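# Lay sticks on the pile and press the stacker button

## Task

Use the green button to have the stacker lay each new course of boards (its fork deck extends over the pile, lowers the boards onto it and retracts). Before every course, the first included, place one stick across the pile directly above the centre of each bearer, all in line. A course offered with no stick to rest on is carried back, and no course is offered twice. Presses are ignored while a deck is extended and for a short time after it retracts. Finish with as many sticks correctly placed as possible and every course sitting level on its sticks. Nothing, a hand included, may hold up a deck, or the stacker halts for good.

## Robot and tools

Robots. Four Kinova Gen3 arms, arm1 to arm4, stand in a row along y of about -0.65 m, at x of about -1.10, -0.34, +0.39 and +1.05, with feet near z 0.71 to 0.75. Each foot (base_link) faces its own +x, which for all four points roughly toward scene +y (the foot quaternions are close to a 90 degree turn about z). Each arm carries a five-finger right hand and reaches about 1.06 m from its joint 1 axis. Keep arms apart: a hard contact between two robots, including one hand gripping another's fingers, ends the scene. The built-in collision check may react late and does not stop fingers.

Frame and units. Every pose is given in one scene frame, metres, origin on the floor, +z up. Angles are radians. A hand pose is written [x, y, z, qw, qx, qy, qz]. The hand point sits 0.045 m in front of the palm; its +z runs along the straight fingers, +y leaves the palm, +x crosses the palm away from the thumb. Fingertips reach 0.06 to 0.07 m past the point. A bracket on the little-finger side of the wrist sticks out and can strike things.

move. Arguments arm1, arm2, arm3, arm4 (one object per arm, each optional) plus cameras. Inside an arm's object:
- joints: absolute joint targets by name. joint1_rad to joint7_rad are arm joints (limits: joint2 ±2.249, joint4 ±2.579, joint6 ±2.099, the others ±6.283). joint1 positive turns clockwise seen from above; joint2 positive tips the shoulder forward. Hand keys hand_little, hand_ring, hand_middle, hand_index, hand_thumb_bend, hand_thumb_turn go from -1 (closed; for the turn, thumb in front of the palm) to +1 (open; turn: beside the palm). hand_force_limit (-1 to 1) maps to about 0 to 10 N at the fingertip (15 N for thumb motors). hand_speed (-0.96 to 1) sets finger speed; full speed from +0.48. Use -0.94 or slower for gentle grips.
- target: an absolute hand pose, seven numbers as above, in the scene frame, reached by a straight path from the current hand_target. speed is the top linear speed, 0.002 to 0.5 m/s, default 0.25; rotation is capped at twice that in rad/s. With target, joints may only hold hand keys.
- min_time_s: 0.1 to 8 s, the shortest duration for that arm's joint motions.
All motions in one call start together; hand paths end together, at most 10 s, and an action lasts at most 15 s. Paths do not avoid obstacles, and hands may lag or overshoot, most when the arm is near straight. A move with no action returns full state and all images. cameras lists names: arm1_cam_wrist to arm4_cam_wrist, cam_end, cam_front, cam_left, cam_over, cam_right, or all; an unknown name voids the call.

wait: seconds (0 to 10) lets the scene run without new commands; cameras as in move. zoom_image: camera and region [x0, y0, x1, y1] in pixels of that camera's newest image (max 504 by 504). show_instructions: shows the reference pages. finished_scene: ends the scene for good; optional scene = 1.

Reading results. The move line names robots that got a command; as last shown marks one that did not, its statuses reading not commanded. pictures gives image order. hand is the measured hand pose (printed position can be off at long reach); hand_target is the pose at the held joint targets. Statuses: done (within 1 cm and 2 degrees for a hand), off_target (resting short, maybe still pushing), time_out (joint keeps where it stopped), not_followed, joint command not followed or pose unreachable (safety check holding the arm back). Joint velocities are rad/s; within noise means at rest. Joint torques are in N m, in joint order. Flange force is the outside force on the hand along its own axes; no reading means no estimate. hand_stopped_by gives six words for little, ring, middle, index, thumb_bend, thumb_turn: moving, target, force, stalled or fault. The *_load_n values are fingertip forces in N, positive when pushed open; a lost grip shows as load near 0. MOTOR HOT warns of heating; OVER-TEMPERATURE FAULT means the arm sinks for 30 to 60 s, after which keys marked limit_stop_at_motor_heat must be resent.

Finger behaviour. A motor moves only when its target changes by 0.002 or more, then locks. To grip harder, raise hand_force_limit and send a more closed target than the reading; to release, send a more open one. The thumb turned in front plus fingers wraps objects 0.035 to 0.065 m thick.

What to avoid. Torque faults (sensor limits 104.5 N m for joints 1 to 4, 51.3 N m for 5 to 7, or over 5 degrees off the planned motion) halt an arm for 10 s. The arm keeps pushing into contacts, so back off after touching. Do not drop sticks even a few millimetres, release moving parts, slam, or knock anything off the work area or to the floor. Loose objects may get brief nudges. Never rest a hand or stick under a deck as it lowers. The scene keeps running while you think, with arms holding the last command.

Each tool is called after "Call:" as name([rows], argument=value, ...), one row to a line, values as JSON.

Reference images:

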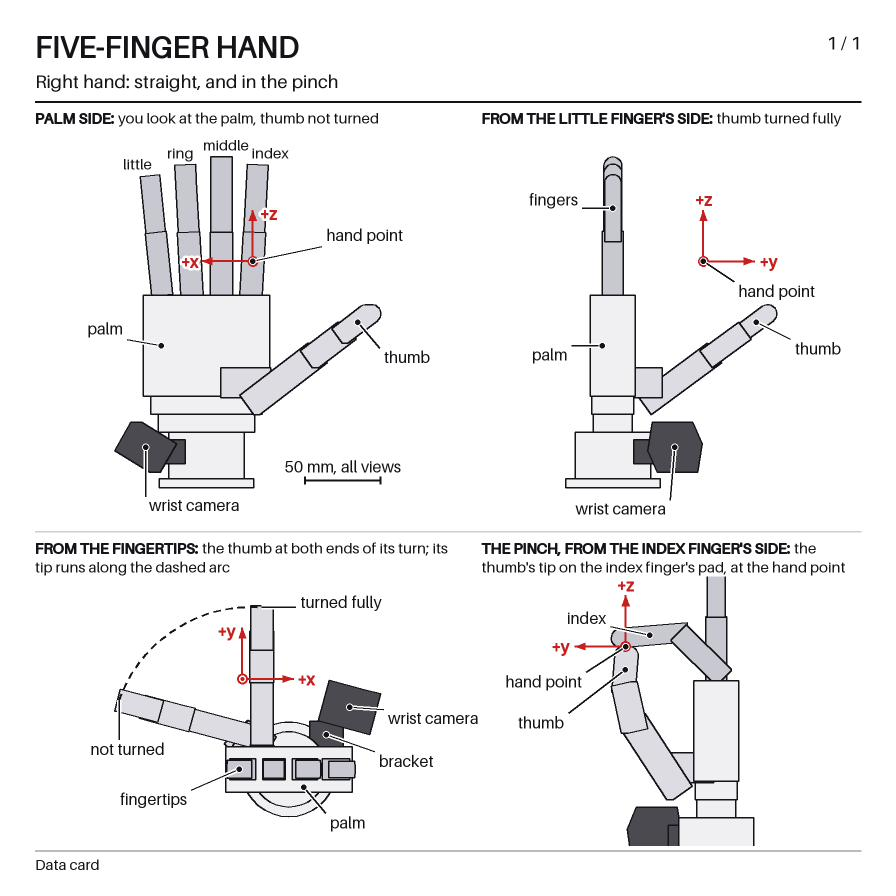

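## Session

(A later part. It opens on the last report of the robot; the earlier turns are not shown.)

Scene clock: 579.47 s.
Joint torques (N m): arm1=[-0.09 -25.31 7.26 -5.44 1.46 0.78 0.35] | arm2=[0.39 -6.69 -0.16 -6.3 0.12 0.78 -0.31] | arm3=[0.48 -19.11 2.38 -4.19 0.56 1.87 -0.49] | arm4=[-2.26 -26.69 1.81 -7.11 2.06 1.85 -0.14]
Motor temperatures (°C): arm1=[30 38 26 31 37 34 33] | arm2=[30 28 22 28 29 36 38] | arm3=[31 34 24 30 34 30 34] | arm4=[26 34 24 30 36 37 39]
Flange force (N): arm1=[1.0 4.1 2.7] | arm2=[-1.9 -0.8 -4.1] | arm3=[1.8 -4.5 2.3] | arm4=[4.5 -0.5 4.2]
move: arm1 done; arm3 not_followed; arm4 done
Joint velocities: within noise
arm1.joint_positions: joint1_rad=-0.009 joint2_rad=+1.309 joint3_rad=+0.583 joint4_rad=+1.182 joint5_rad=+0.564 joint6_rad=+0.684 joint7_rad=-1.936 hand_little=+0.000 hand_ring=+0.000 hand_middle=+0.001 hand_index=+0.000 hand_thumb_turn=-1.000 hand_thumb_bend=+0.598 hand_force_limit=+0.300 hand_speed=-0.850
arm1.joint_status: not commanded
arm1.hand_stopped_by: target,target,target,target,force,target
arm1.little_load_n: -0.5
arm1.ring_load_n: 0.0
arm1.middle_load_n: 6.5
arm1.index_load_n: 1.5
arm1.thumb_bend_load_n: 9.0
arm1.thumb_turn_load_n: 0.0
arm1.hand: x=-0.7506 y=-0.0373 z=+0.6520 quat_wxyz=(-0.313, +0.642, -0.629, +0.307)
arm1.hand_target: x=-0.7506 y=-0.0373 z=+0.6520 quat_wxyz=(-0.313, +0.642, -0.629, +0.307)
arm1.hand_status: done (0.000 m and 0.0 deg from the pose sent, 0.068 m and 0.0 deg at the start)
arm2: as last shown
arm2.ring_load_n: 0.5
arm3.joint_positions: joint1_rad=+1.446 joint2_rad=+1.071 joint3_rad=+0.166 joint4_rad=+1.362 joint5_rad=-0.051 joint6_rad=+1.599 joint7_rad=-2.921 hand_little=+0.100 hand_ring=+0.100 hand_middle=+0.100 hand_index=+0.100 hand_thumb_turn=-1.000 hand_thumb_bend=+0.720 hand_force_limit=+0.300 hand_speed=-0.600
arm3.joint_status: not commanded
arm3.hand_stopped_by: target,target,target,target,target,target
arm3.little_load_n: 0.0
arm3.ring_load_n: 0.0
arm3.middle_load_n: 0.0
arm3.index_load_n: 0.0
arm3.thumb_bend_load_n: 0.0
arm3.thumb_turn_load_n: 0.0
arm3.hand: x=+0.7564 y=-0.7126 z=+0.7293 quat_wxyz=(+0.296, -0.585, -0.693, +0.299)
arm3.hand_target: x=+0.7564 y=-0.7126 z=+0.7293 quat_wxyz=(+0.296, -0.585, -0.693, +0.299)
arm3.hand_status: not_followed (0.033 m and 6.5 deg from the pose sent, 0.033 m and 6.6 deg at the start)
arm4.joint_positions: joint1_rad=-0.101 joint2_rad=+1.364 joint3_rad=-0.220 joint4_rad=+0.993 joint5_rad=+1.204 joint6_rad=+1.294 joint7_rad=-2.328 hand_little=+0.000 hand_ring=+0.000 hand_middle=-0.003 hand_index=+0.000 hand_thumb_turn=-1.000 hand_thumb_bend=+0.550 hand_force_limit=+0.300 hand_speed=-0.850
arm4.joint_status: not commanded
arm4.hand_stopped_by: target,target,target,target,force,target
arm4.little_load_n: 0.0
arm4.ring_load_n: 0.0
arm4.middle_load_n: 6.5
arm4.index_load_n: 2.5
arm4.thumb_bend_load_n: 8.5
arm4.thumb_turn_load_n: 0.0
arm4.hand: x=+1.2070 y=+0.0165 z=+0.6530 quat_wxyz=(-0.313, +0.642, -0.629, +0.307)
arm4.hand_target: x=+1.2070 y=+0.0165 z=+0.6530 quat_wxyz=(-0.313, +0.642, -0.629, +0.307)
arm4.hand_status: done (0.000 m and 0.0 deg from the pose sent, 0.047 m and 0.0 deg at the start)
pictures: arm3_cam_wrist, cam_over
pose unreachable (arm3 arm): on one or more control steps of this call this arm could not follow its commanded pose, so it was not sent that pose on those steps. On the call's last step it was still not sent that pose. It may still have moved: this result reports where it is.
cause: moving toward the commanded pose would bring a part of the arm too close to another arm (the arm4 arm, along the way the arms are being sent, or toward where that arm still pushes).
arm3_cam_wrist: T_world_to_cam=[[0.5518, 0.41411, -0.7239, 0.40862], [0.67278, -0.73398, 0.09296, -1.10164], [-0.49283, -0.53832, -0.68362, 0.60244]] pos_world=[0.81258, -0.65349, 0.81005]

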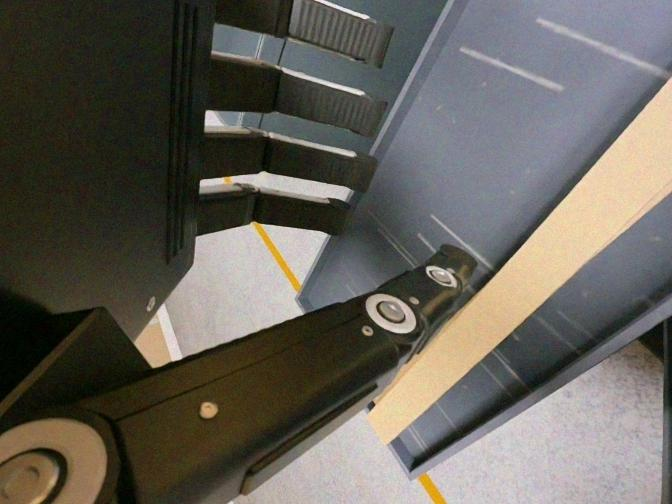

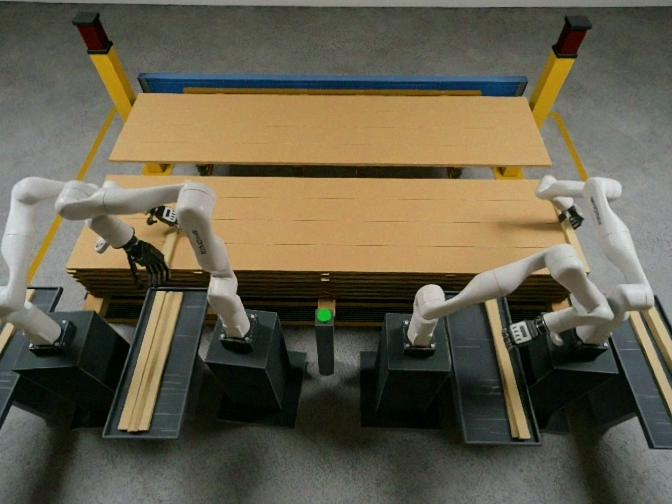

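Call:
move(arm1={"target": [-0.7506, -0.0373, 0.649, 0.3130, -0.6416, 0.6294, -0.3070], "speed": 0.03}, arm3={"joints": {"joint1_rad": 1.564, "joint2_rad": -0.05, "joint3_rad": 0, "joint4_rad": 1.6, "joint5_rad": 0, "joint6_rad": 1.94, "joint7_rad": -1.57}, "min_time_s": 2.5}, arm4={"target": [1.2070, 0.0165, 0.650, 0.3130, -0.6416, 0.6294, -0.3070], "speed": 0.03}, cameras=["cam_over"])

Call:
move(arm1={"target": [-0.7506, -0.0373, 0.6465, 0.3130, -0.6416, 0.6294, -0.3070], "speed": 0.03}, arm4={"target": [1.2070, 0.0165, 0.6475, 0.3130, -0.6416, 0.6294, -0.3070], "speed": 0.03})

Call:
zoom_image(camera="cam_over", region=[520, 170, 610, 290])

Scene clock: 585.57 s.
Joint torques (N m): arm1=[-0.67 -14.59 -0.28 -3.89 -0.81 -2.12 0.2] | arm2=[0.43 -6.65 -0.16 -6.3 0.13 0.79 -0.31] | arm3=[0.52 -5.72 0.87 -8.09 0.21 0.79 -0.43] | arm4=[-1.73 -22.21 1.11 -5.84 1.24 0.73 -0.12]
Motor temperatures (°C): arm1=[30 38 26 31 37 34 33] | arm2=[30 27 22 28 29 36 38] | arm3=[31 34 24 30 34 30 34] | arm4=[26 34 24 30 36 37 39]
Flange force (N): arm1=[5.7 -11.5 -12.1] | arm2=[-1.8 -0.8 -4.0] | arm3=[1.6 1.5 3.0] | arm4=[5.3 -5.7 -1.3]
move: arm1 done; arm3 done; arm4 done
Joint velocities: within noise
arm1.joint_positions: joint1_rad=-0.008 joint2_rad=+1.315 joint3_rad=+0.584 joint4_rad=+1.180 joint5_rad=+0.564 joint6_rad=+0.682 joint7_rad=-1.940 hand_little=+0.000 hand_ring=+0.000 hand_middle=+0.001 hand_index=+0.000 hand_thumb_turn=-1.000 hand_thumb_bend=+0.599 hand_force_limit=+0.300 hand_speed=-0.850
arm1.joint_status: not commanded
arm1.hand_stopped_by: target,target,target,target,force,target
arm1.little_load_n: 0.0
arm1.ring_load_n: -0.5
arm1.middle_load_n: 3.0
arm1.index_load_n: 0.5
arm1.thumb_bend_load_n: 12.0
arm1.thumb_turn_load_n: 1.5
arm1.hand: x=-0.7506 y=-0.0373 z=+0.6490 quat_wxyz=(-0.313, +0.642, -0.629, +0.307)
arm1.hand_target: x=-0.7506 y=-0.0373 z=+0.6490 quat_wxyz=(-0.313, +0.642, -0.629, +0.307)
arm1.hand_status: done (0.000 m and 0.0 deg from the pose sent, 0.003 m and 0.0 deg at the start)
arm2: as last shown
arm2.ring_load_n: 0.0
arm2.middle_load_n: 0.5
arm3.joint_positions: joint1_rad=+1.564 joint2_rad=-0.050 joint3_rad=+0.000 joint4_rad=+1.600 joint5_rad=+0.000 joint6_rad=+1.940 joint7_rad=-1.570 hand_little=+0.100 hand_ring=+0.100 hand_middle=+0.100 hand_index=+0.100 hand_thumb_turn=-1.000 hand_thumb_bend=+0.720 hand_force_limit=+0.300 hand_speed=-0.600
arm3.joint_status: all done
arm3.hand_stopped_by: target,target,target,target,target,target
arm3.little_load_n: 0.0
arm3.ring_load_n: 0.0
arm3.middle_load_n: 0.0
arm3.index_load_n: 0.0
arm3.thumb_bend_load_n: 0.0
arm3.thumb_turn_load_n: 0.5
arm3.hand: x=+0.5933 y=-0.6257 z=+1.1246 quat_wxyz=(+0.166, +0.000, -0.986, -0.002)
arm3.hand_target: x=+0.5933 y=-0.6257 z=+1.1246 quat_wxyz=(+0.166, +0.000, -0.986, -0.002)
arm3.hand_status: not commanded
arm4.joint_positions: joint1_rad=-0.102 joint2_rad=+1.370 joint3_rad=-0.219 joint4_rad=+0.989 joint5_rad=+1.205 joint6_rad=+1.292 joint7_rad=-2.330 hand_little=+0.000 hand_ring=+0.000 hand_middle=-0.003 hand_index=+0.000 hand_thumb_turn=-1.000 hand_thumb_bend=+0.550 hand_force_limit=+0.300 hand_speed=-0.850
arm4.joint_status: not commanded
arm4.hand_stopped_by: target,target,target,target,force,target
arm4.little_load_n: 0.0
arm4.ring_load_n: 0.0
arm4.middle_load_n: 5.5
arm4.index_load_n: 1.5
arm4.thumb_bend_load_n: 9.5
arm4.thumb_turn_load_n: 0.0
arm4.hand: x=+1.2070 y=+0.0165 z=+0.6500 quat_wxyz=(-0.313, +0.642, -0.629, +0.307)
arm4.hand_target: x=+1.2070 y=+0.0165 z=+0.6500 quat_wxyz=(-0.313, +0.642, -0.629, +0.307)
arm4.hand_status: done (0.000 m and 0.0 deg from the pose sent, 0.003 m and 0.0 deg at the start)

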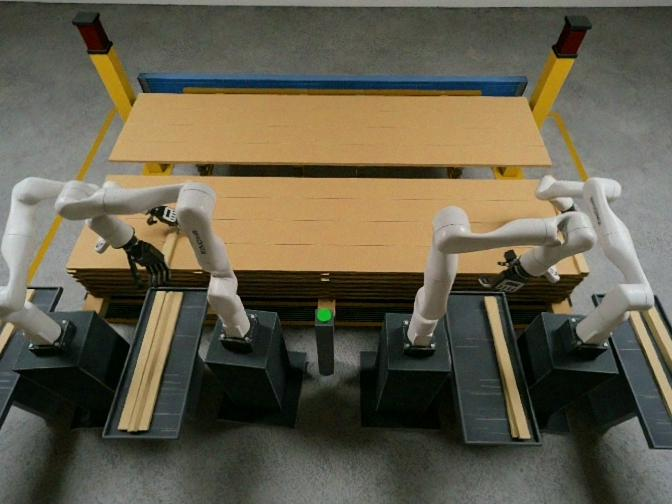

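Scene clock: 586.53 s.
Joint torques (N m): arm1=[-2.65 -2.03 -10.26 -2.23 -3.76 -5.73 0.08] | arm2=[0.45 -6.69 -0.17 -6.31 0.14 0.79 -0.29] | arm3=[0.53 -5.78 0.9 -8.13 0.21 0.8 -0.43] | arm4=[-2.09 -9.38 -2.61 -4.01 -0.76 -4.74 -0.44]
Motor temperatures (°C): arm1=[30 38 26 31 37 34 33] | arm2=[30 27 22 28 29 36 38] | arm3=[31 34 24 30 34 30 34] | arm4=[26 34 24 30 36 37 39]
Flange force (N): arm1=[11.2 -31.1 -27.7] | arm2=[-1.9 -0.7 -4.1] | arm3=[1.5 1.5 3.1] | arm4=[13.5 -24.4 -18.3]
move: arm1 done; arm4 done
Joint velocities: within noise
arm1.joint_positions: joint1_rad=-0.008 joint2_rad=+1.320 joint3_rad=+0.584 joint4_rad=+1.178 joint5_rad=+0.564 joint6_rad=+0.681 joint7_rad=-1.943 hand_little=+0.000 hand_ring=+0.000 hand_middle=+0.000 hand_index=+0.000 hand_thumb_turn=-1.000 hand_thumb_bend=+0.600 hand_force_limit=+0.300 hand_speed=-0.850
arm1.joint_status: not commanded
arm1.hand_stopped_by: target,target,target,target,force,target
arm1.little_load_n: 0.0
arm1.ring_load_n: 0.0
arm1.middle_load_n: 0.0
arm1.index_load_n: 0.0
arm1.thumb_bend_load_n: 16.0
arm1.thumb_turn_load_n: 2.0
arm1.hand: x=-0.7505 y=-0.0373 z=+0.6465 quat_wxyz=(-0.313, +0.642, -0.629, +0.307)
arm1.hand_target: x=-0.7506 y=-0.0373 z=+0.6465 quat_wxyz=(-0.313, +0.642, -0.629, +0.307)
arm1.hand_status: done (0.000 m and 0.0 deg from the pose sent, 0.003 m and 0.0 deg at the start)
arm2, arm3: as last shown
arm2.middle_load_n: 0.0
arm3.thumb_turn_load_n: 0.0
arm4.joint_positions: joint1_rad=-0.102 joint2_rad=+1.375 joint3_rad=-0.219 joint4_rad=+0.986 joint5_rad=+1.205 joint6_rad=+1.291 joint7_rad=-2.332 hand_little=+0.000 hand_ring=+0.000 hand_middle=-0.003 hand_index=+0.000 hand_thumb_turn=-1.000 hand_thumb_bend=+0.550 hand_force_limit=+0.300 hand_speed=-0.850
arm4.joint_status: not commanded
arm4.hand_stopped_by: target,target,target,target,force,target
arm4.little_load_n: 0.0
arm4.ring_load_n: 0.0
arm4.middle_load_n: 4.0
arm4.index_load_n: 0.5
arm4.thumb_bend_load_n: 11.0
arm4.thumb_turn_load_n: 0.0
arm4.hand: x=+1.2070 y=+0.0165 z=+0.6475 quat_wxyz=(-0.313, +0.642, -0.629, +0.307)
arm4.hand_target: x=+1.2070 y=+0.0165 z=+0.6475 quat_wxyz=(-0.313, +0.642, -0.629, +0.307)
arm4.hand_status: done (0.000 m and 0.0 deg from the pose sent, 0.003 m and 0.0 deg at the start)
pictures: none

Scaled by 4.200 from the camera's image (finer frame: 960x720).
This view is cut from an older image: the scene may have changed since it was taken.

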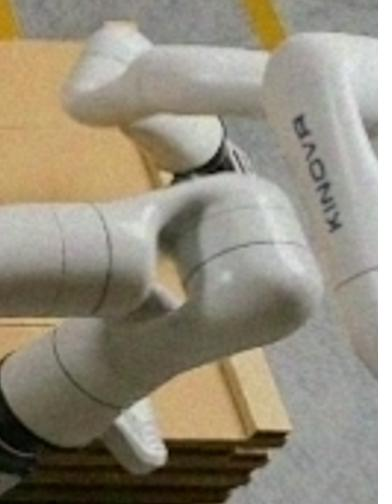

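Call:
move(arm1={"target": [-0.7506, -0.0373, 0.6492, 0.3130, -0.6416, 0.6294, -0.3070], "speed": 0.03}, arm4={"target": [1.2070, 0.0165, 0.6498, 0.3130, -0.6416, 0.6294, -0.3070], "speed": 0.03}, cameras=["cam_end", "cam_right"])

Call:
zoom_image(camera="cam_right", region=[60, 160, 400, 400])

Scene clock: 587.73 s.
Joint torques (N m): arm1=[-0.85 -15.12 -0.1 -4.1 -0.76 -2.08 0.26] | arm2=[0.4 -6.67 -0.13 -6.3 0.12 0.77 -0.31] | arm3=[0.54 -5.75 0.88 -8.15 0.23 0.79 -0.42] | arm4=[-2.35 -23.58 0.8 -6.11 1.33 0.9 -0.09]
Motor temperatures (°C): arm1=[30 38 26 31 37 34 33] | arm2=[30 27 22 28 29 36 38] | arm3=[31 34 24 30 34 30 34] | arm4=[26 34 24 30 36 37 39]
Flange force (N): arm1=[5.9 -10.8 -11.3] | arm2=[-1.8 -0.8 -4.1] | arm3=[1.6 1.6 3.1] | arm4=[4.6 -4.4 1.0]
move: arm1 done; arm4 done
Joint velocities: within noise
arm1.joint_positions: joint1_rad=-0.009 joint2_rad=+1.315 joint3_rad=+0.583 joint4_rad=+1.180 joint5_rad=+0.564 joint6_rad=+0.682 joint7_rad=-1.939 hand_little=+0.000 hand_ring=+0.000 hand_middle=+0.000 hand_index=+0.000 hand_thumb_turn=-1.000 hand_thumb_bend=+0.600 hand_force_limit=+0.300 hand_speed=-0.850
arm1.joint_status: not commanded
arm1.hand_stopped_by: target,target,target,target,force,target
arm1.little_load_n: 0.0
arm1.ring_load_n: 0.0
arm1.middle_load_n: 3.0
arm1.index_load_n: 0.0
arm1.thumb_bend_load_n: 11.5
arm1.thumb_turn_load_n: 1.5
arm1.hand: x=-0.7507 y=-0.0373 z=+0.6492 quat_wxyz=(-0.313, +0.642, -0.629, +0.307)
arm1.hand_target: x=-0.7506 y=-0.0373 z=+0.6492 quat_wxyz=(-0.313, +0.642, -0.629, +0.307)
arm1.hand_status: done (0.000 m and 0.0 deg from the pose sent, 0.003 m and 0.0 deg at the start)
arm2, arm3: as last shown
arm4.joint_positions: joint1_rad=-0.102 joint2_rad=+1.371 joint3_rad=-0.219 joint4_rad=+0.989 joint5_rad=+1.205 joint6_rad=+1.292 joint7_rad=-2.330 hand_little=+0.000 hand_ring=+0.000 hand_middle=-0.003 hand_index=+0.000 hand_thumb_turn=-1.000 hand_thumb_bend=+0.550 hand_force_limit=+0.300 hand_speed=-0.850
arm4.joint_status: not commanded
arm4.hand_stopped_by: target,target,target,target,force,target
arm4.little_load_n: 0.0
arm4.ring_load_n: 0.0
arm4.middle_load_n: 6.0
arm4.index_load_n: 2.5
arm4.thumb_bend_load_n: 9.0
arm4.thumb_turn_load_n: 0.0
arm4.hand: x=+1.2070 y=+0.0165 z=+0.6498 quat_wxyz=(-0.313, +0.642, -0.629, +0.307)
arm4.hand_target: x=+1.2070 y=+0.0165 z=+0.6498 quat_wxyz=(-0.313, +0.642, -0.629, +0.307)
arm4.hand_status: done (0.000 m and 0.0 deg from the pose sent, 0.002 m and 0.0 deg at the start)

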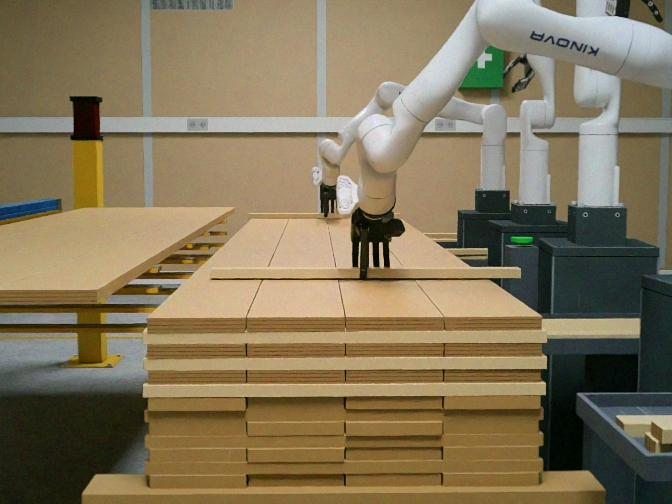

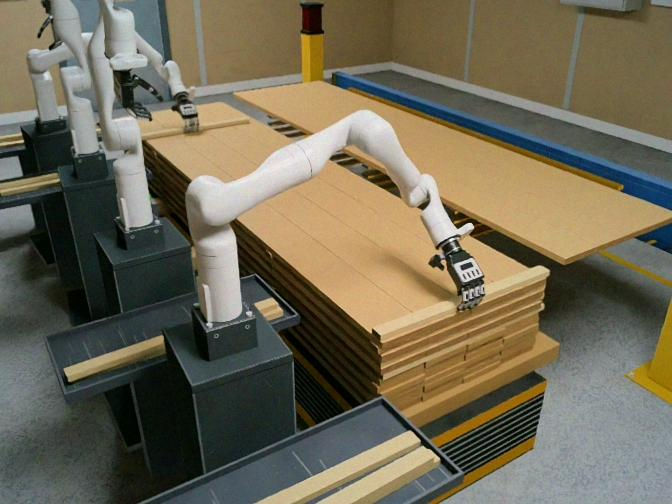

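Scaled by 1.482 from the camera's image (finer frame: 960x720).

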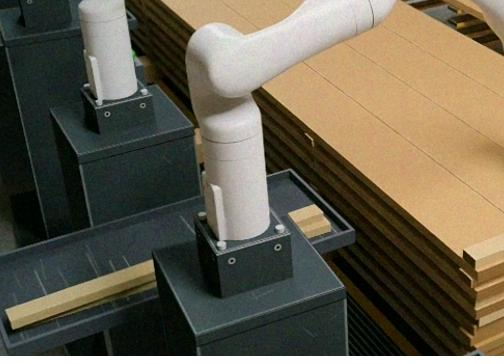

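Call:
move(arm1={"target": [-0.7506, -0.0373, 0.651, 0.3130, -0.6416, 0.6294, -0.3070], "speed": 0.03})

Call:
move(arm1={"joints": {"hand_thumb_bend": 0.95, "hand_speed": -0.8}}, arm4={"joints": {"hand_thumb_bend": 0.95, "hand_speed": -0.8}})

Call:
move(arm1={"target": [-0.7506, -0.0373, 0.657, 0.3130, -0.6416, 0.6294, -0.3070], "speed": 0.03}, arm4={"target": [1.2070, 0.0165, 0.6565, 0.3130, -0.6416, 0.6294, -0.3070], "speed": 0.03})

Call:
move(arm1={"joints": {"hand_little": 0.4, "hand_ring": 0.4, "hand_middle": 0.4, "hand_index": 0.4, "hand_thumb_bend": 1.0, "hand_speed": -0.7}}, arm4={"joints": {"hand_little": 0.4, "hand_ring": 0.4, "hand_middle": 0.4, "hand_index": 0.4, "hand_thumb_bend": 1.0, "hand_speed": -0.7}}, cameras=["cam_over"])

Call:
move(arm1={"target": [-0.7506, -0.0373, 0.75, 0.3130, -0.6416, 0.6294, -0.3070], "speed": 0.1}, arm4={"target": [1.2070, 0.0165, 0.75, 0.3130, -0.6416, 0.6294, -0.3070], "speed": 0.1})

Call:
move(arm1={"target": [-1.18, -0.28, 0.84, 0, 0, 0.8988, -0.4384], "speed": 0.25}, arm4={"target": [1.12, -0.28, 0.84, 0, 0, 0.8988, -0.4384], "speed": 0.25})

Call:
move(arm1={"joints": {"joint1_rad": -1.499, "joint2_rad": -0.05, "joint3_rad": 0, "joint4_rad": 1.6, "joint5_rad": 0, "joint6_rad": 1.94, "joint7_rad": -1.57, "hand_little": 0.1, "hand_ring": 0.1, "hand_middle": 0.1, "hand_index": 0.1, "hand_thumb_bend": 0.72, "hand_speed": -0.6}, "min_time_s": 2.5}, arm4={"joints": {"joint1_rad": 1.506, "joint2_rad": -0.05, "joint3_rad": 0, "joint4_rad": 1.6, "joint5_rad": 0, "joint6_rad": 1.94, "joint7_rad": -1.57, "hand_little": 0.1, "hand_ring": 0.1, "hand_middle": 0.1, "hand_index": 0.1, "hand_thumb_bend": 0.72, "hand_speed": -0.6}, "min_time_s": 2.5}, cameras=["cam_over", "cam_end", "cam_right", "cam_left", "arm1_cam_wrist", "arm4_cam_wrist"])

Scene clock: 589.40 s.
Joint torques (N m): arm1=[-0.06 -23.97 6.37 -5.22 1.18 0.4 0.33] | arm2=[0.44 -6.68 -0.18 -6.29 0.14 0.78 -0.3] | arm3=[0.54 -5.76 0.88 -8.11 0.2 0.8 -0.43] | arm4=[-2.3 -23.58 0.92 -6.21 1.28 0.88 -0.08]
Motor temperatures (°C): arm1=[30 38 26 31 37 34 33] | arm2=[30 27 22 28 29 36 38] | arm3=[31 34 24 30 34 30 34] | arm4=[26 34 24 30 36 37 39]
Flange force (N): arm1=[1.5 2.3 0.7] | arm2=[-1.9 -0.7 -4.1] | arm3=[1.5 1.5 3.0] | arm4=[5.2 -4.5 0.9]
move: arm1 done
Joint velocities: within noise
arm1.joint_positions: joint1_rad=-0.009 joint2_rad=+1.311 joint3_rad=+0.583 joint4_rad=+1.181 joint5_rad=+0.564 joint6_rad=+0.684 joint7_rad=-1.937 hand_little=+0.000 hand_ring=+0.000 hand_middle=+0.001 hand_index=+0.000 hand_thumb_turn=-1.000 hand_thumb_bend=+0.600 hand_force_limit=+0.300 hand_speed=-0.850
arm1.joint_status: not commanded
arm1.hand_stopped_by: target,target,target,target,force,target
arm1.little_load_n: 0.0
arm1.ring_load_n: 0.0
arm1.middle_load_n: 5.5
arm1.index_load_n: 1.5
arm1.thumb_bend_load_n: 9.0
arm1.thumb_turn_load_n: 0.5
arm1.hand: x=-0.7506 y=-0.0373 z=+0.6510 quat_wxyz=(-0.313, +0.642, -0.629, +0.307)
arm1.hand_target: x=-0.7506 y=-0.0373 z=+0.6510 quat_wxyz=(-0.313, +0.642, -0.629, +0.307)
arm1.hand_status: done (0.000 m and 0.0 deg from the pose sent, 0.002 m and 0.0 deg at the start)
arm2.joint_positions: joint1_rad=-1.672 joint2_rad=-0.050 joint3_rad=+0.000 joint4_rad=+1.600 joint5_rad=+0.000 joint6_rad=+1.940 joint7_rad=-1.570 hand_little=+0.100 hand_ring=+0.100 hand_middle=+0.100 hand_index=+0.100 hand_thumb_turn=-1.000 hand_thumb_bend=+0.720 hand_force_limit=+0.300 hand_speed=-0.600
arm2.joint_status: not commanded
arm2.hand_stopped_by: target,target,target,target,target,target
arm2.little_load_n: 0.0
arm2.ring_load_n: 0.5
arm2.middle_load_n: 0.5
arm2.index_load_n: 0.0
arm2.thumb_bend_load_n: 0.0
arm2.thumb_turn_load_n: 0.0
arm2.hand: x=-0.5457 y=-0.6851 z=+1.1522 quat_wxyz=(+0.000, +0.985, +0.000, +0.171)
arm2.hand_target: x=-0.5457 y=-0.6851 z=+1.1522 quat_wxyz=(+0.000, +0.985, +0.000, +0.171)
arm2.hand_status: not commanded
arm3, arm4: as last shown
pictures: none

Scene clock: 591.30 s.
Joint torques (N m): arm1=[-0.29 -24.14 6.31 -5.07 1.17 0.58 0.39] | arm2=[0.43 -6.66 -0.2 -6.29 0.14 0.79 -0.28] | arm3=[0.53 -5.75 0.86 -8.12 0.22 0.79 -0.41] | arm4=[-2.6 -25.29 1.23 -6.57 1.67 1.48 -0.1]
Motor temperatures (°C): arm1=[30 38 26 31 37 34 33] | arm2=[30 27 22 28 29 36 38] | arm3=[31 33 24 30 34 30 34] | arm4=[26 34 24 30 36 37 39]
Flange force (N): arm1=[1.1 2.4 1.7] | arm2=[-1.9 -0.7 -4.1] | arm3=[1.6 1.5 3.0] | arm4=[4.4 -2.5 3.3]
move: arm1 done; arm4 done
Joint velocities: within noise
arm1.joint_positions: joint1_rad=-0.009 joint2_rad=+1.311 joint3_rad=+0.583 joint4_rad=+1.181 joint5_rad=+0.564 joint6_rad=+0.684 joint7_rad=-1.937 hand_little=+0.000 hand_ring=+0.000 hand_middle=+0.000 hand_index=+0.000 hand_thumb_turn=-1.000 hand_thumb_bend=+0.950 hand_force_limit=+0.300 hand_speed=-0.800
arm1.joint_status: all done
arm1.hand_stopped_by: target,target,target,target,target,target
arm1.little_load_n: 0.0
arm1.ring_load_n: 0.0
arm1.middle_load_n: 0.5
arm1.index_load_n: 0.0
arm1.thumb_bend_load_n: 0.0
arm1.thumb_turn_load_n: 0.0
arm1.hand: x=-0.7506 y=-0.0373 z=+0.6510 quat_wxyz=(-0.313, +0.642, -0.629, +0.307)
arm1.hand_target: x=-0.7506 y=-0.0373 z=+0.6510 quat_wxyz=(-0.313, +0.642, -0.629, +0.307)
arm1.hand_status: not commanded
arm2, arm3: as last shown
arm2.ring_load_n: 0.0
arm4.joint_positions: joint1_rad=-0.102 joint2_rad=+1.371 joint3_rad=-0.219 joint4_rad=+0.989 joint5_rad=+1.205 joint6_rad=+1.292 joint7_rad=-2.330 hand_little=+0.000 hand_ring=+0.000 hand_middle=-0.004 hand_index=+0.000 hand_thumb_turn=-1.000 hand_thumb_bend=+0.950 hand_force_limit=+0.300 hand_speed=-0.800
arm4.joint_status: all done
arm4.hand_stopped_by: target,target,target,target,target,target
arm4.little_load_n: 0.0
arm4.ring_load_n: 0.0
arm4.middle_load_n: 0.5
arm4.index_load_n: 0.0
arm4.thumb_bend_load_n: 0.0
arm4.thumb_turn_load_n: 0.0
arm4.hand: x=+1.2070 y=+0.0165 z=+0.6498 quat_wxyz=(-0.313, +0.642, -0.629, +0.307)
arm4.hand_target: x=+1.2070 y=+0.0165 z=+0.6498 quat_wxyz=(-0.313, +0.642, -0.629, +0.307)
arm4.hand_status: not commanded
pictures: none

Scene clock: 592.27 s.
Joint torques (N m): arm1=[-0.26 -24.07 6.35 -5.13 1.19 0.54 0.35] | arm2=[0.41 -6.68 -0.17 -6.3 0.13 0.77 -0.3] | arm3=[0.56 -5.78 0.85 -8.11 0.21 0.8 -0.43] | arm4=[-2.38 -25.35 1.33 -6.6 1.68 1.49 -0.08]
Motor temperatures (°C): arm1=[29 38 26 31 37 34 33] | arm2=[30 27 22 28 29 36 38] | arm3=[31 33 24 30 34 30 34] | arm4=[26 34 24 30 36 37 39]
Flange force (N): arm1=[0.9 2.3 1.5] | arm2=[-1.9 -0.8 -4.1] | arm3=[1.5 1.5 3.0] | arm4=[4.3 -2.1 3.1]
move: arm1 done; arm4 done
Joint velocities: within noise
arm1.joint_positions: joint1_rad=-0.009 joint2_rad=+1.299 joint3_rad=+0.583 joint4_rad=+1.186 joint5_rad=+0.565 joint6_rad=+0.687 joint7_rad=-1.930 hand_little=+0.000 hand_ring=+0.000 hand_middle=+0.000 hand_index=+0.000 hand_thumb_turn=-1.000 hand_thumb_bend=+0.950 hand_force_limit=+0.300 hand_speed=-0.800
arm1.joint_status: not commanded
arm1.hand_stopped_by: target,target,target,target,target,target
arm1.little_load_n: 0.5
arm1.ring_load_n: 0.0
arm1.middle_load_n: 0.0
arm1.index_load_n: 0.5
arm1.thumb_bend_load_n: 0.0
arm1.thumb_turn_load_n: 0.0
arm1.hand: x=-0.7506 y=-0.0373 z=+0.6570 quat_wxyz=(-0.313, +0.642, -0.629, +0.307)
arm1.hand_target: x=-0.7506 y=-0.0373 z=+0.6570 quat_wxyz=(-0.313, +0.642, -0.629, +0.307)
arm1.hand_status: done (0.000 m and 0.0 deg from the pose sent, 0.006 m and 0.0 deg at the start)
arm2, arm3: as last shown
arm2.middle_load_n: 0.0
arm2.index_load_n: 0.5
arm4.joint_positions: joint1_rad=-0.101 joint2_rad=+1.358 joint3_rad=-0.220 joint4_rad=+0.997 joint5_rad=+1.203 joint6_rad=+1.296 joint7_rad=-2.326 hand_little=+0.000 hand_ring=+0.000 hand_middle=-0.004 hand_index=+0.000 hand_thumb_turn=-1.000 hand_thumb_bend=+0.950 hand_force_limit=+0.300 hand_speed=-0.800
arm4.joint_status: not commanded
arm4.hand_stopped_by: target,target,target,target,target,target
arm4.little_load_n: 0.0
arm4.ring_load_n: 0.0
arm4.middle_load_n: 0.0
arm4.index_load_n: 0.0
arm4.thumb_bend_load_n: 0.0
arm4.thumb_turn_load_n: 0.0
arm4.hand: x=+1.2070 y=+0.0165 z=+0.6565 quat_wxyz=(-0.313, +0.642, -0.629, +0.307)
arm4.hand_target: x=+1.2070 y=+0.0165 z=+0.6565 quat_wxyz=(-0.313, +0.642, -0.629, +0.307)
arm4.hand_status: done (0.000 m and 0.0 deg from the pose sent, 0.007 m and 0.0 deg at the start)
pictures: none

Scene clock: 593.23 s.
Joint torques (N m): arm1=[-0.11 -23.94 6.43 -5.08 1.19 0.6 0.4] | arm2=[0.43 -6.7 -0.2 -6.28 0.13 0.77 -0.3] | arm3=[0.56 -5.73 0.83 -8.1 0.21 0.79 -0.41] | arm4=[-2.27 -25.2 1.33 -6.58 1.69 1.53 -0.05]
Motor temperatures (°C): arm1=[29 38 26 31 37 34 33] | arm2=[30 27 22 28 29 36 38] | arm3=[31 33 24 30 34 30 34] | arm4=[26 34 24 30 36 37 39]
Flange force (N): arm1=[1.1 2.3 1.3] | arm2=[-1.9 -0.9 -4.2] | arm3=[1.6 1.5 3.0] | arm4=[4.6 -2.2 2.9]
move: arm1 done; arm4 done
Joint velocities: within noise
arm1.joint_positions: joint1_rad=-0.009 joint2_rad=+1.299 joint3_rad=+0.583 joint4_rad=+1.186 joint5_rad=+0.565 joint6_rad=+0.687 joint7_rad=-1.930 hand_little=+0.400 hand_ring=+0.400 hand_middle=+0.400 hand_index=+0.400 hand_thumb_turn=-1.000 hand_thumb_bend=+1.000 hand_force_limit=+0.300 hand_speed=-0.700
arm1.joint_status: all done
arm1.hand_stopped_by: target,target,target,target,target,target
arm1.little_load_n: 0.0
arm1.ring_load_n: 0.0
arm1.middle_load_n: 0.0
arm1.index_load_n: 0.0
arm1.thumb_bend_load_n: 0.0
arm1.thumb_turn_load_n: 0.0
arm1.hand: x=-0.7506 y=-0.0373 z=+0.6570 quat_wxyz=(-0.313, +0.642, -0.629, +0.307)
arm1.hand_target: x=-0.7506 y=-0.0373 z=+0.6570 quat_wxyz=(-0.313, +0.642, -0.629, +0.307)
arm1.hand_status: not commanded
arm2, arm3: as last shown
arm2.index_load_n: 0.0
arm4.joint_positions: joint1_rad=-0.101 joint2_rad=+1.358 joint3_rad=-0.220 joint4_rad=+0.997 joint5_rad=+1.203 joint6_rad=+1.296 joint7_rad=-2.326 hand_little=+0.400 hand_ring=+0.400 hand_middle=+0.400 hand_index=+0.400 hand_thumb_turn=-1.000 hand_thumb_bend=+1.000 hand_force_limit=+0.300 hand_speed=-0.700
arm4.joint_status: all done
arm4.hand_stopped_by: target,target,target,target,target,target
arm4.little_load_n: 0.0
arm4.ring_load_n: 0.0
arm4.middle_load_n: -0.5
arm4.index_load_n: 0.0
arm4.thumb_bend_load_n: 0.0
arm4.thumb_turn_load_n: 0.5
arm4.hand: x=+1.2070 y=+0.0165 z=+0.6565 quat_wxyz=(-0.313, +0.642, -0.629, +0.307)
arm4.hand_target: x=+1.2070 y=+0.0165 z=+0.6565 quat_wxyz=(-0.313, +0.642, -0.629, +0.307)
arm4.hand_status: not commanded

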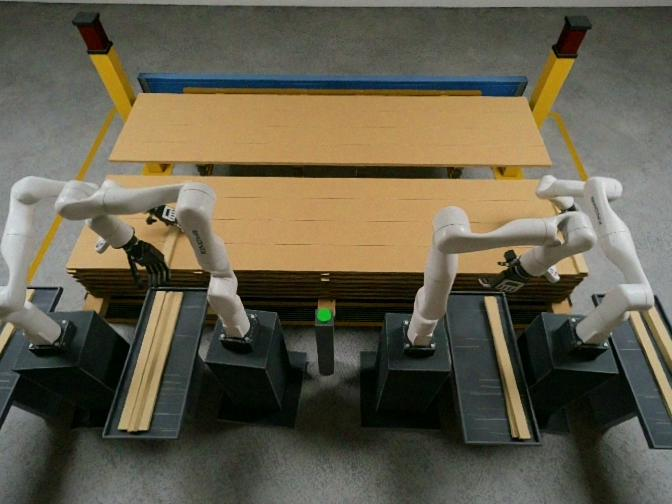

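Scene clock: 594.70 s.
Joint torques (N m): arm1=[-0.12 -23.47 6.05 -6.18 1.37 0.36 0.38] | arm2=[0.42 -6.64 -0.17 -6.3 0.14 0.78 -0.3] | arm3=[0.56 -5.72 0.84 -8.14 0.2 0.78 -0.43] | arm4=[-2.25 -24.9 1.17 -7.11 1.85 1.34 -0.06]
Motor temperatures (°C): arm1=[29 38 26 31 37 34 33] | arm2=[30 27 22 28 29 36 38] | arm3=[31 33 24 30 34 30 34] | arm4=[26 35 24 30 36 37 39]
Flange force (N): arm1=[0.5 2.4 1.4] | arm2=[-1.8 -0.8 -4.0] | arm3=[1.7 1.4 3.1] | arm4=[4.4 -1.6 3.3]
move: arm1 done; arm4 done
Joint velocities: within noise
arm1.joint_positions: joint1_rad=-0.009 joint2_rad=+1.127 joint3_rad=+0.573 joint4_rad=+1.218 joint5_rad=+0.565 joint6_rad=+0.769 joint7_rad=-1.808 hand_little=+0.400 hand_ring=+0.400 hand_middle=+0.400 hand_index=+0.400 hand_thumb_turn=-1.000 hand_thumb_bend=+1.000 hand_force_limit=+0.300 hand_speed=-0.700
arm1.joint_status: not commanded
arm1.hand_stopped_by: target,target,target,target,target,target
arm1.little_load_n: 0.0
arm1.ring_load_n: 0.0
arm1.middle_load_n: -0.5
arm1.index_load_n: 0.0
arm1.thumb_bend_load_n: 0.0
arm1.thumb_turn_load_n: 0.0
arm1.hand: x=-0.7506 y=-0.0373 z=+0.7500 quat_wxyz=(-0.313, +0.642, -0.629, +0.307)
arm1.hand_target: x=-0.7506 y=-0.0373 z=+0.7500 quat_wxyz=(-0.313, +0.642, -0.629, +0.307)
arm1.hand_status: done (0.000 m and 0.0 deg from the pose sent, 0.093 m and 0.0 deg at the start)
arm2, arm3: as last shown
arm2.little_load_n: 0.5
arm2.middle_load_n: 0.5
arm4.joint_positions: joint1_rad=-0.088 joint2_rad=+1.187 joint3_rad=-0.240 joint4_rad=+1.064 joint5_rad=+1.167 joint6_rad=+1.360 joint7_rad=-2.240 hand_little=+0.400 hand_ring=+0.400 hand_middle=+0.400 hand_index=+0.400 hand_thumb_turn=-1.000 hand_thumb_bend=+1.000 hand_force_limit=+0.300 hand_speed=-0.700
arm4.joint_status: not commanded
arm4.hand_stopped_by: target,target,target,target,target,target
arm4.little_load_n: 0.0
arm4.ring_load_n: 0.0
arm4.middle_load_n: 0.0
arm4.index_load_n: 0.0
arm4.thumb_bend_load_n: 0.0
arm4.thumb_turn_load_n: 0.0
arm4.hand: x=+1.2070 y=+0.0165 z=+0.7500 quat_wxyz=(-0.313, +0.642, -0.629, +0.307)
arm4.hand_target: x=+1.2070 y=+0.0165 z=+0.7500 quat_wxyz=(-0.313, +0.642, -0.629, +0.307)
arm4.hand_status: done (0.000 m and 0.0 deg from the pose sent, 0.093 m and 0.0 deg at the start)
pictures: none

Scene clock: 598.50 s.
Joint torques (N m): arm1=[-0.23 -21.29 3.26 -4.99 0.35 1.91 0.35] | arm2=[0.41 -6.68 -0.18 -6.27 0.12 0.78 -0.3] | arm3=[0.52 -5.72 0.81 -8.14 0.22 0.82 -0.43] | arm4=[-2.22 -20.63 -0.43 -5.38 0.04 2.13 -0.08]
Motor temperatures (°C): arm1=[29 38 26 31 37 34 33] | arm2=[30 27 22 28 29 36 38] | arm3=[31 33 24 30 34 30 34] | arm4=[26 35 24 30 36 37 39]
Flange force (N): arm1=[0.6 1.8 0.8] | arm2=[-1.9 -0.8 -4.2] | arm3=[1.6 1.4 3.2] | arm4=[-2.7 -1.8 5.0]
move: arm1 done; arm4 done
Joint velocities: within noise
arm1.joint_positions: joint1_rad=-0.416 joint2_rad=+1.003 joint3_rad=+0.603 joint4_rad=+1.162 joint5_rad=-0.447 joint6_rad=+2.026 joint7_rad=-3.019 hand_little=+0.400 hand_ring=+0.400 hand_middle=+0.400 hand_index=+0.400 hand_thumb_turn=-1.000 hand_thumb_bend=+1.000 hand_force_limit=+0.300 hand_speed=-0.700
arm1.joint_status: not commanded
arm1.hand_stopped_by: target,target,target,target,target,target
arm1.little_load_n: 0.0
arm1.ring_load_n: 0.0
arm1.middle_load_n: 0.0
arm1.index_load_n: 0.0
arm1.thumb_bend_load_n: 0.0
arm1.thumb_turn_load_n: 0.0
arm1.hand: x=-1.1800 y=-0.2800 z=+0.8400 quat_wxyz=(+0.000, +0.000, -0.899, +0.438)
arm1.hand_target: x=-1.1800 y=-0.2800 z=+0.8400 quat_wxyz=(+0.000, +0.000, -0.899, +0.438)
arm1.hand_status: done (0.000 m and 0.0 deg from the pose sent, 0.501 m and 91.1 deg at the start)
arm2: as last shown
arm2.little_load_n: 0.0
arm2.middle_load_n: 0.0
arm3.joint_positions: joint1_rad=+1.564 joint2_rad=-0.050 joint3_rad=+0.000 joint4_rad=+1.600 joint5_rad=+0.000 joint6_rad=+1.940 joint7_rad=-1.570 hand_little=+0.100 hand_ring=+0.100 hand_middle=+0.100 hand_index=+0.100 hand_thumb_turn=-1.000 hand_thumb_bend=+0.720 hand_force_limit=+0.300 hand_speed=-0.600
arm3.joint_status: not commanded
arm3.hand_stopped_by: target,target,target,target,target,target
arm3.little_load_n: 0.5
arm3.ring_load_n: 0.0
arm3.middle_load_n: 0.0
arm3.index_load_n: 0.0
arm3.thumb_bend_load_n: 0.0
arm3.thumb_turn_load_n: 0.0
arm3.hand: x=+0.5933 y=-0.6257 z=+1.1246 quat_wxyz=(+0.166, +0.000, -0.986, -0.002)
arm3.hand_target: x=+0.5933 y=-0.6257 z=+1.1246 quat_wxyz=(+0.166, +0.000, -0.986, -0.002)
arm3.hand_status: not commanded
arm4.joint_positions: joint1_rad=+0.097 joint2_rad=+0.954 joint3_rad=-0.256 joint4_rad=+1.285 joint5_rad=+0.139 joint6_rad=+1.835 joint7_rad=-3.259 hand_little=+0.400 hand_ring=+0.400 hand_middle=+0.400 hand_index=+0.400 hand_thumb_turn=-1.000 hand_thumb_bend=+1.000 hand_force_limit=+0.300 hand_speed=-0.700
arm4.joint_status: not commanded
arm4.hand_stopped_by: target,target,target,target,target,target
arm4.little_load_n: 0.0
arm4.ring_load_n: 0.0
arm4.middle_load_n: 0.0
arm4.index_load_n: 0.0
arm4.thumb_bend_load_n: 0.0
arm4.thumb_turn_load_n: 0.0
arm4.hand: x=+1.1200 y=-0.2800 z=+0.8400 quat_wxyz=(+0.000, +0.000, -0.899, +0.438)
arm4.hand_target: x=+1.1200 y=-0.2800 z=+0.8400 quat_wxyz=(+0.000, +0.000, -0.899, +0.438)
arm4.hand_status: done (0.000 m and 0.0 deg from the pose sent, 0.322 m and 91.1 deg at the start)
pictures: none

Scene clock: 601.40 s.
Joint torques (N m): arm1=[-0.17 -6.86 -0.03 -7.63 0.05 0.69 0.41] | arm2=[0.43 -6.64 -0.18 -6.27 0.12 0.78 -0.3] | arm3=[0.54 -5.74 0.9 -8.12 0.23 0.78 -0.42] | arm4=[-2.39 -6.45 0.43 -8.32 0.21 0.97 -0.05]
Motor temperatures (°C): arm1=[29 38 26 31 37 34 33] | arm2=[30 27 22 28 29 36 38] | arm3=[31 33 24 30 34 30 34] | arm4=[26 35 24 30 36 37 39]
Flange force (N): arm1=[-0.8 1.4 0.7] | arm2=[-1.8 -0.8 -4.2] | arm3=[1.6 1.6 3.0] | arm4=[0.5 -2.4 4.4]
move: arm1 done; arm4 done
Joint velocities: within noise
arm1.joint_positions: joint1_rad=-1.499 joint2_rad=-0.050 joint3_rad=+0.000 joint4_rad=+1.600 joint5_rad=+0.000 joint6_rad=+1.940 joint7_rad=-1.570 hand_little=+0.100 hand_ring=+0.100 hand_middle=+0.100 hand_index=+0.100 hand_thumb_turn=-1.000 hand_thumb_bend=+0.720 hand_force_limit=+0.300 hand_speed=-0.600
arm1.joint_status: all done
arm1.hand_stopped_by: target,target,target,target,target,target
arm1.little_load_n: 0.0
arm1.ring_load_n: 0.0
arm1.middle_load_n: 0.0
arm1.index_load_n: 0.0
arm1.thumb_bend_load_n: 0.0
arm1.thumb_turn_load_n: 0.0
arm1.hand: x=-1.3132 y=-0.7015 z=+1.1059 quat_wxyz=(+0.005, +0.985, +0.002, +0.172)
arm1.hand_target: x=-1.3132 y=-0.7015 z=+1.1059 quat_wxyz=(+0.005, +0.985, +0.002, +0.172)
arm1.hand_status: not commanded
arm2, arm3: as last shown
arm4.joint_positions: joint1_rad=+1.506 joint2_rad=-0.050 joint3_rad=+0.000 joint4_rad=+1.600 joint5_rad=+0.000 joint6_rad=+1.940 joint7_rad=-1.570 hand_little=+0.100 hand_ring=+0.100 hand_middle=+0.100 hand_index=+0.100 hand_thumb_turn=-1.000 hand_thumb_bend=+0.720 hand_force_limit=+0.300 hand_speed=-0.600
arm4.joint_status: all done
arm4.hand_stopped_by: target,target,target,target,target,target
arm4.little_load_n: 0.0
arm4.ring_load_n: 0.0
arm4.middle_load_n: 0.0
arm4.index_load_n: 0.0
arm4.thumb_bend_load_n: 0.0
arm4.thumb_turn_load_n: 0.5
arm4.hand: x=+1.2579 y=-0.6149 z=+1.1461 quat_wxyz=(+0.171, +0.000, -0.985, +0.000)
arm4.hand_target: x=+1.2579 y=-0.6149 z=+1.1461 quat_wxyz=(+0.171, +0.000, -0.985, +0.000)
arm4.hand_status: not commanded
pictures: arm1_cam_wrist, arm4_cam_wrist, cam_end, cam_left, cam_over, cam_right
arm1_cam_wrist: T_world_to_cam=[[0.24641, -0.9674, 0.05855, -0.41779], [-0.95654, -0.23303, 0.17527, -1.61221], [-0.15591, -0.09919, -0.98278, 0.92536]] pos_world=[-1.29494, -0.68808, 1.21646]
arm4_cam_wrist: T_world_to_cam=[[-0.19182, 0.97888, 0.07072, 0.76593], [0.9663, 0.17577, 0.18805, -1.3236], [0.17165, 0.10441, -0.97961, 1.08546]] pos_world=[1.2396, -0.63043, 1.25807]

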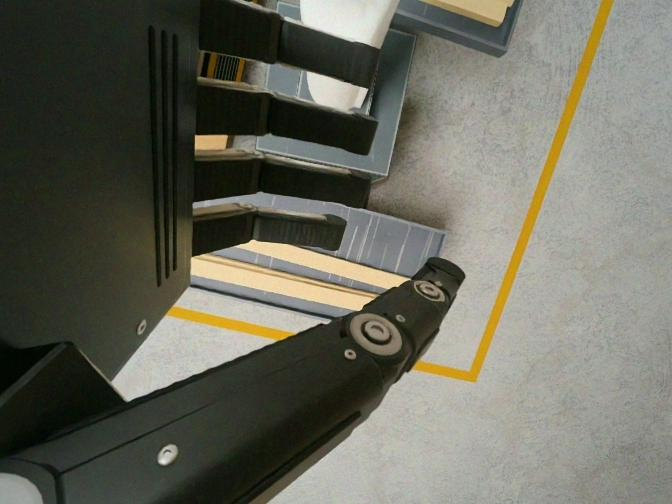

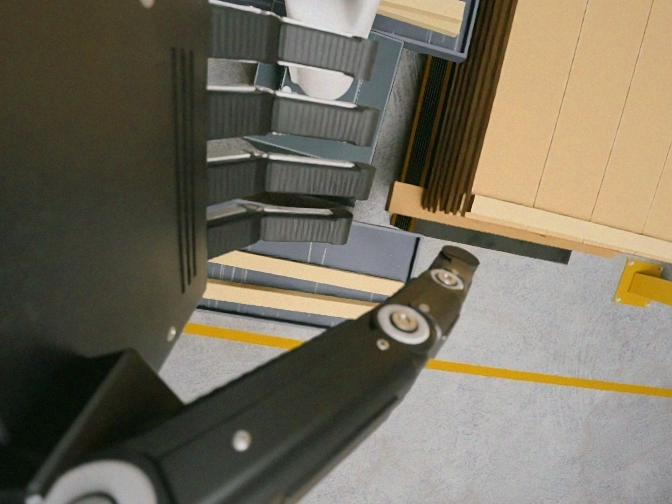

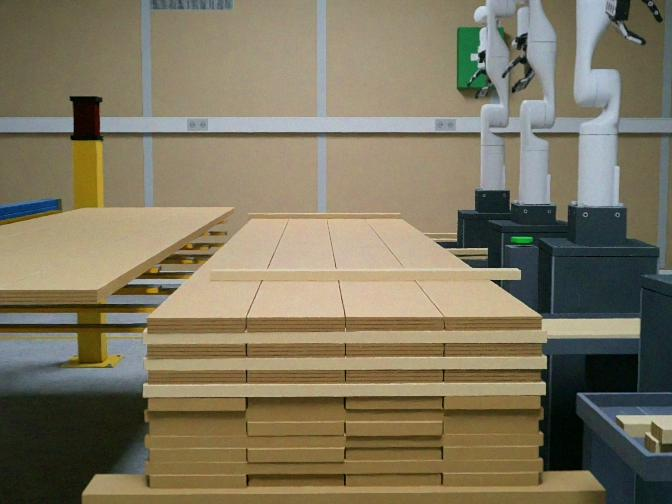

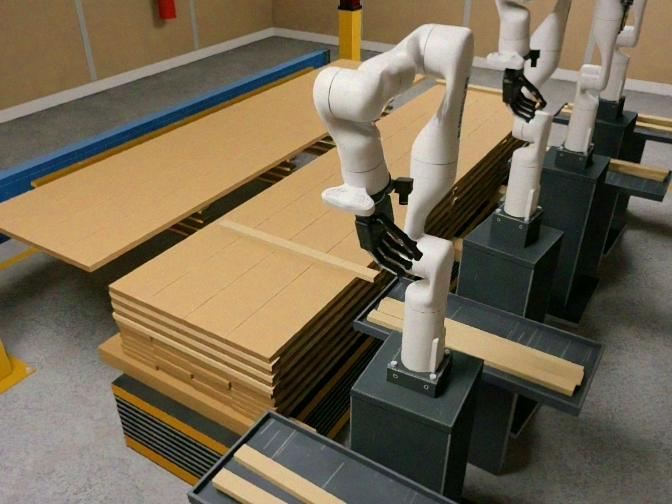

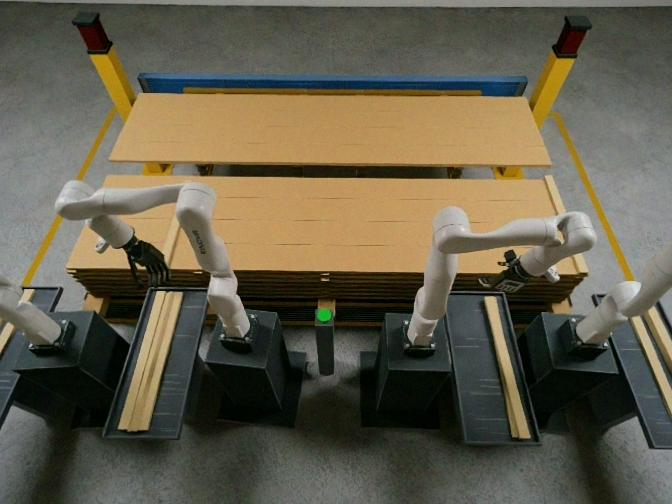

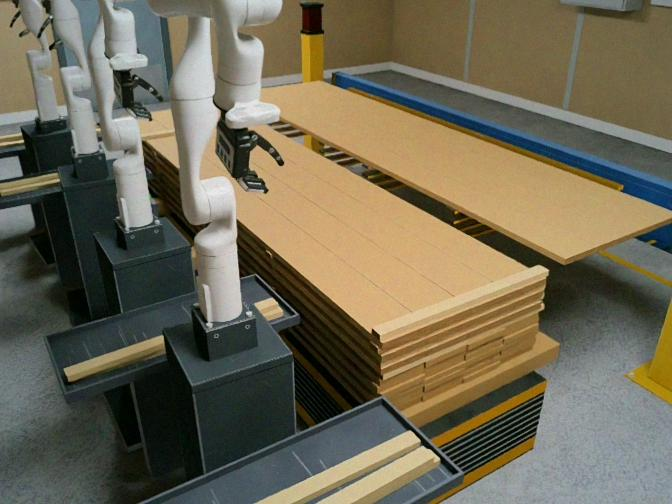

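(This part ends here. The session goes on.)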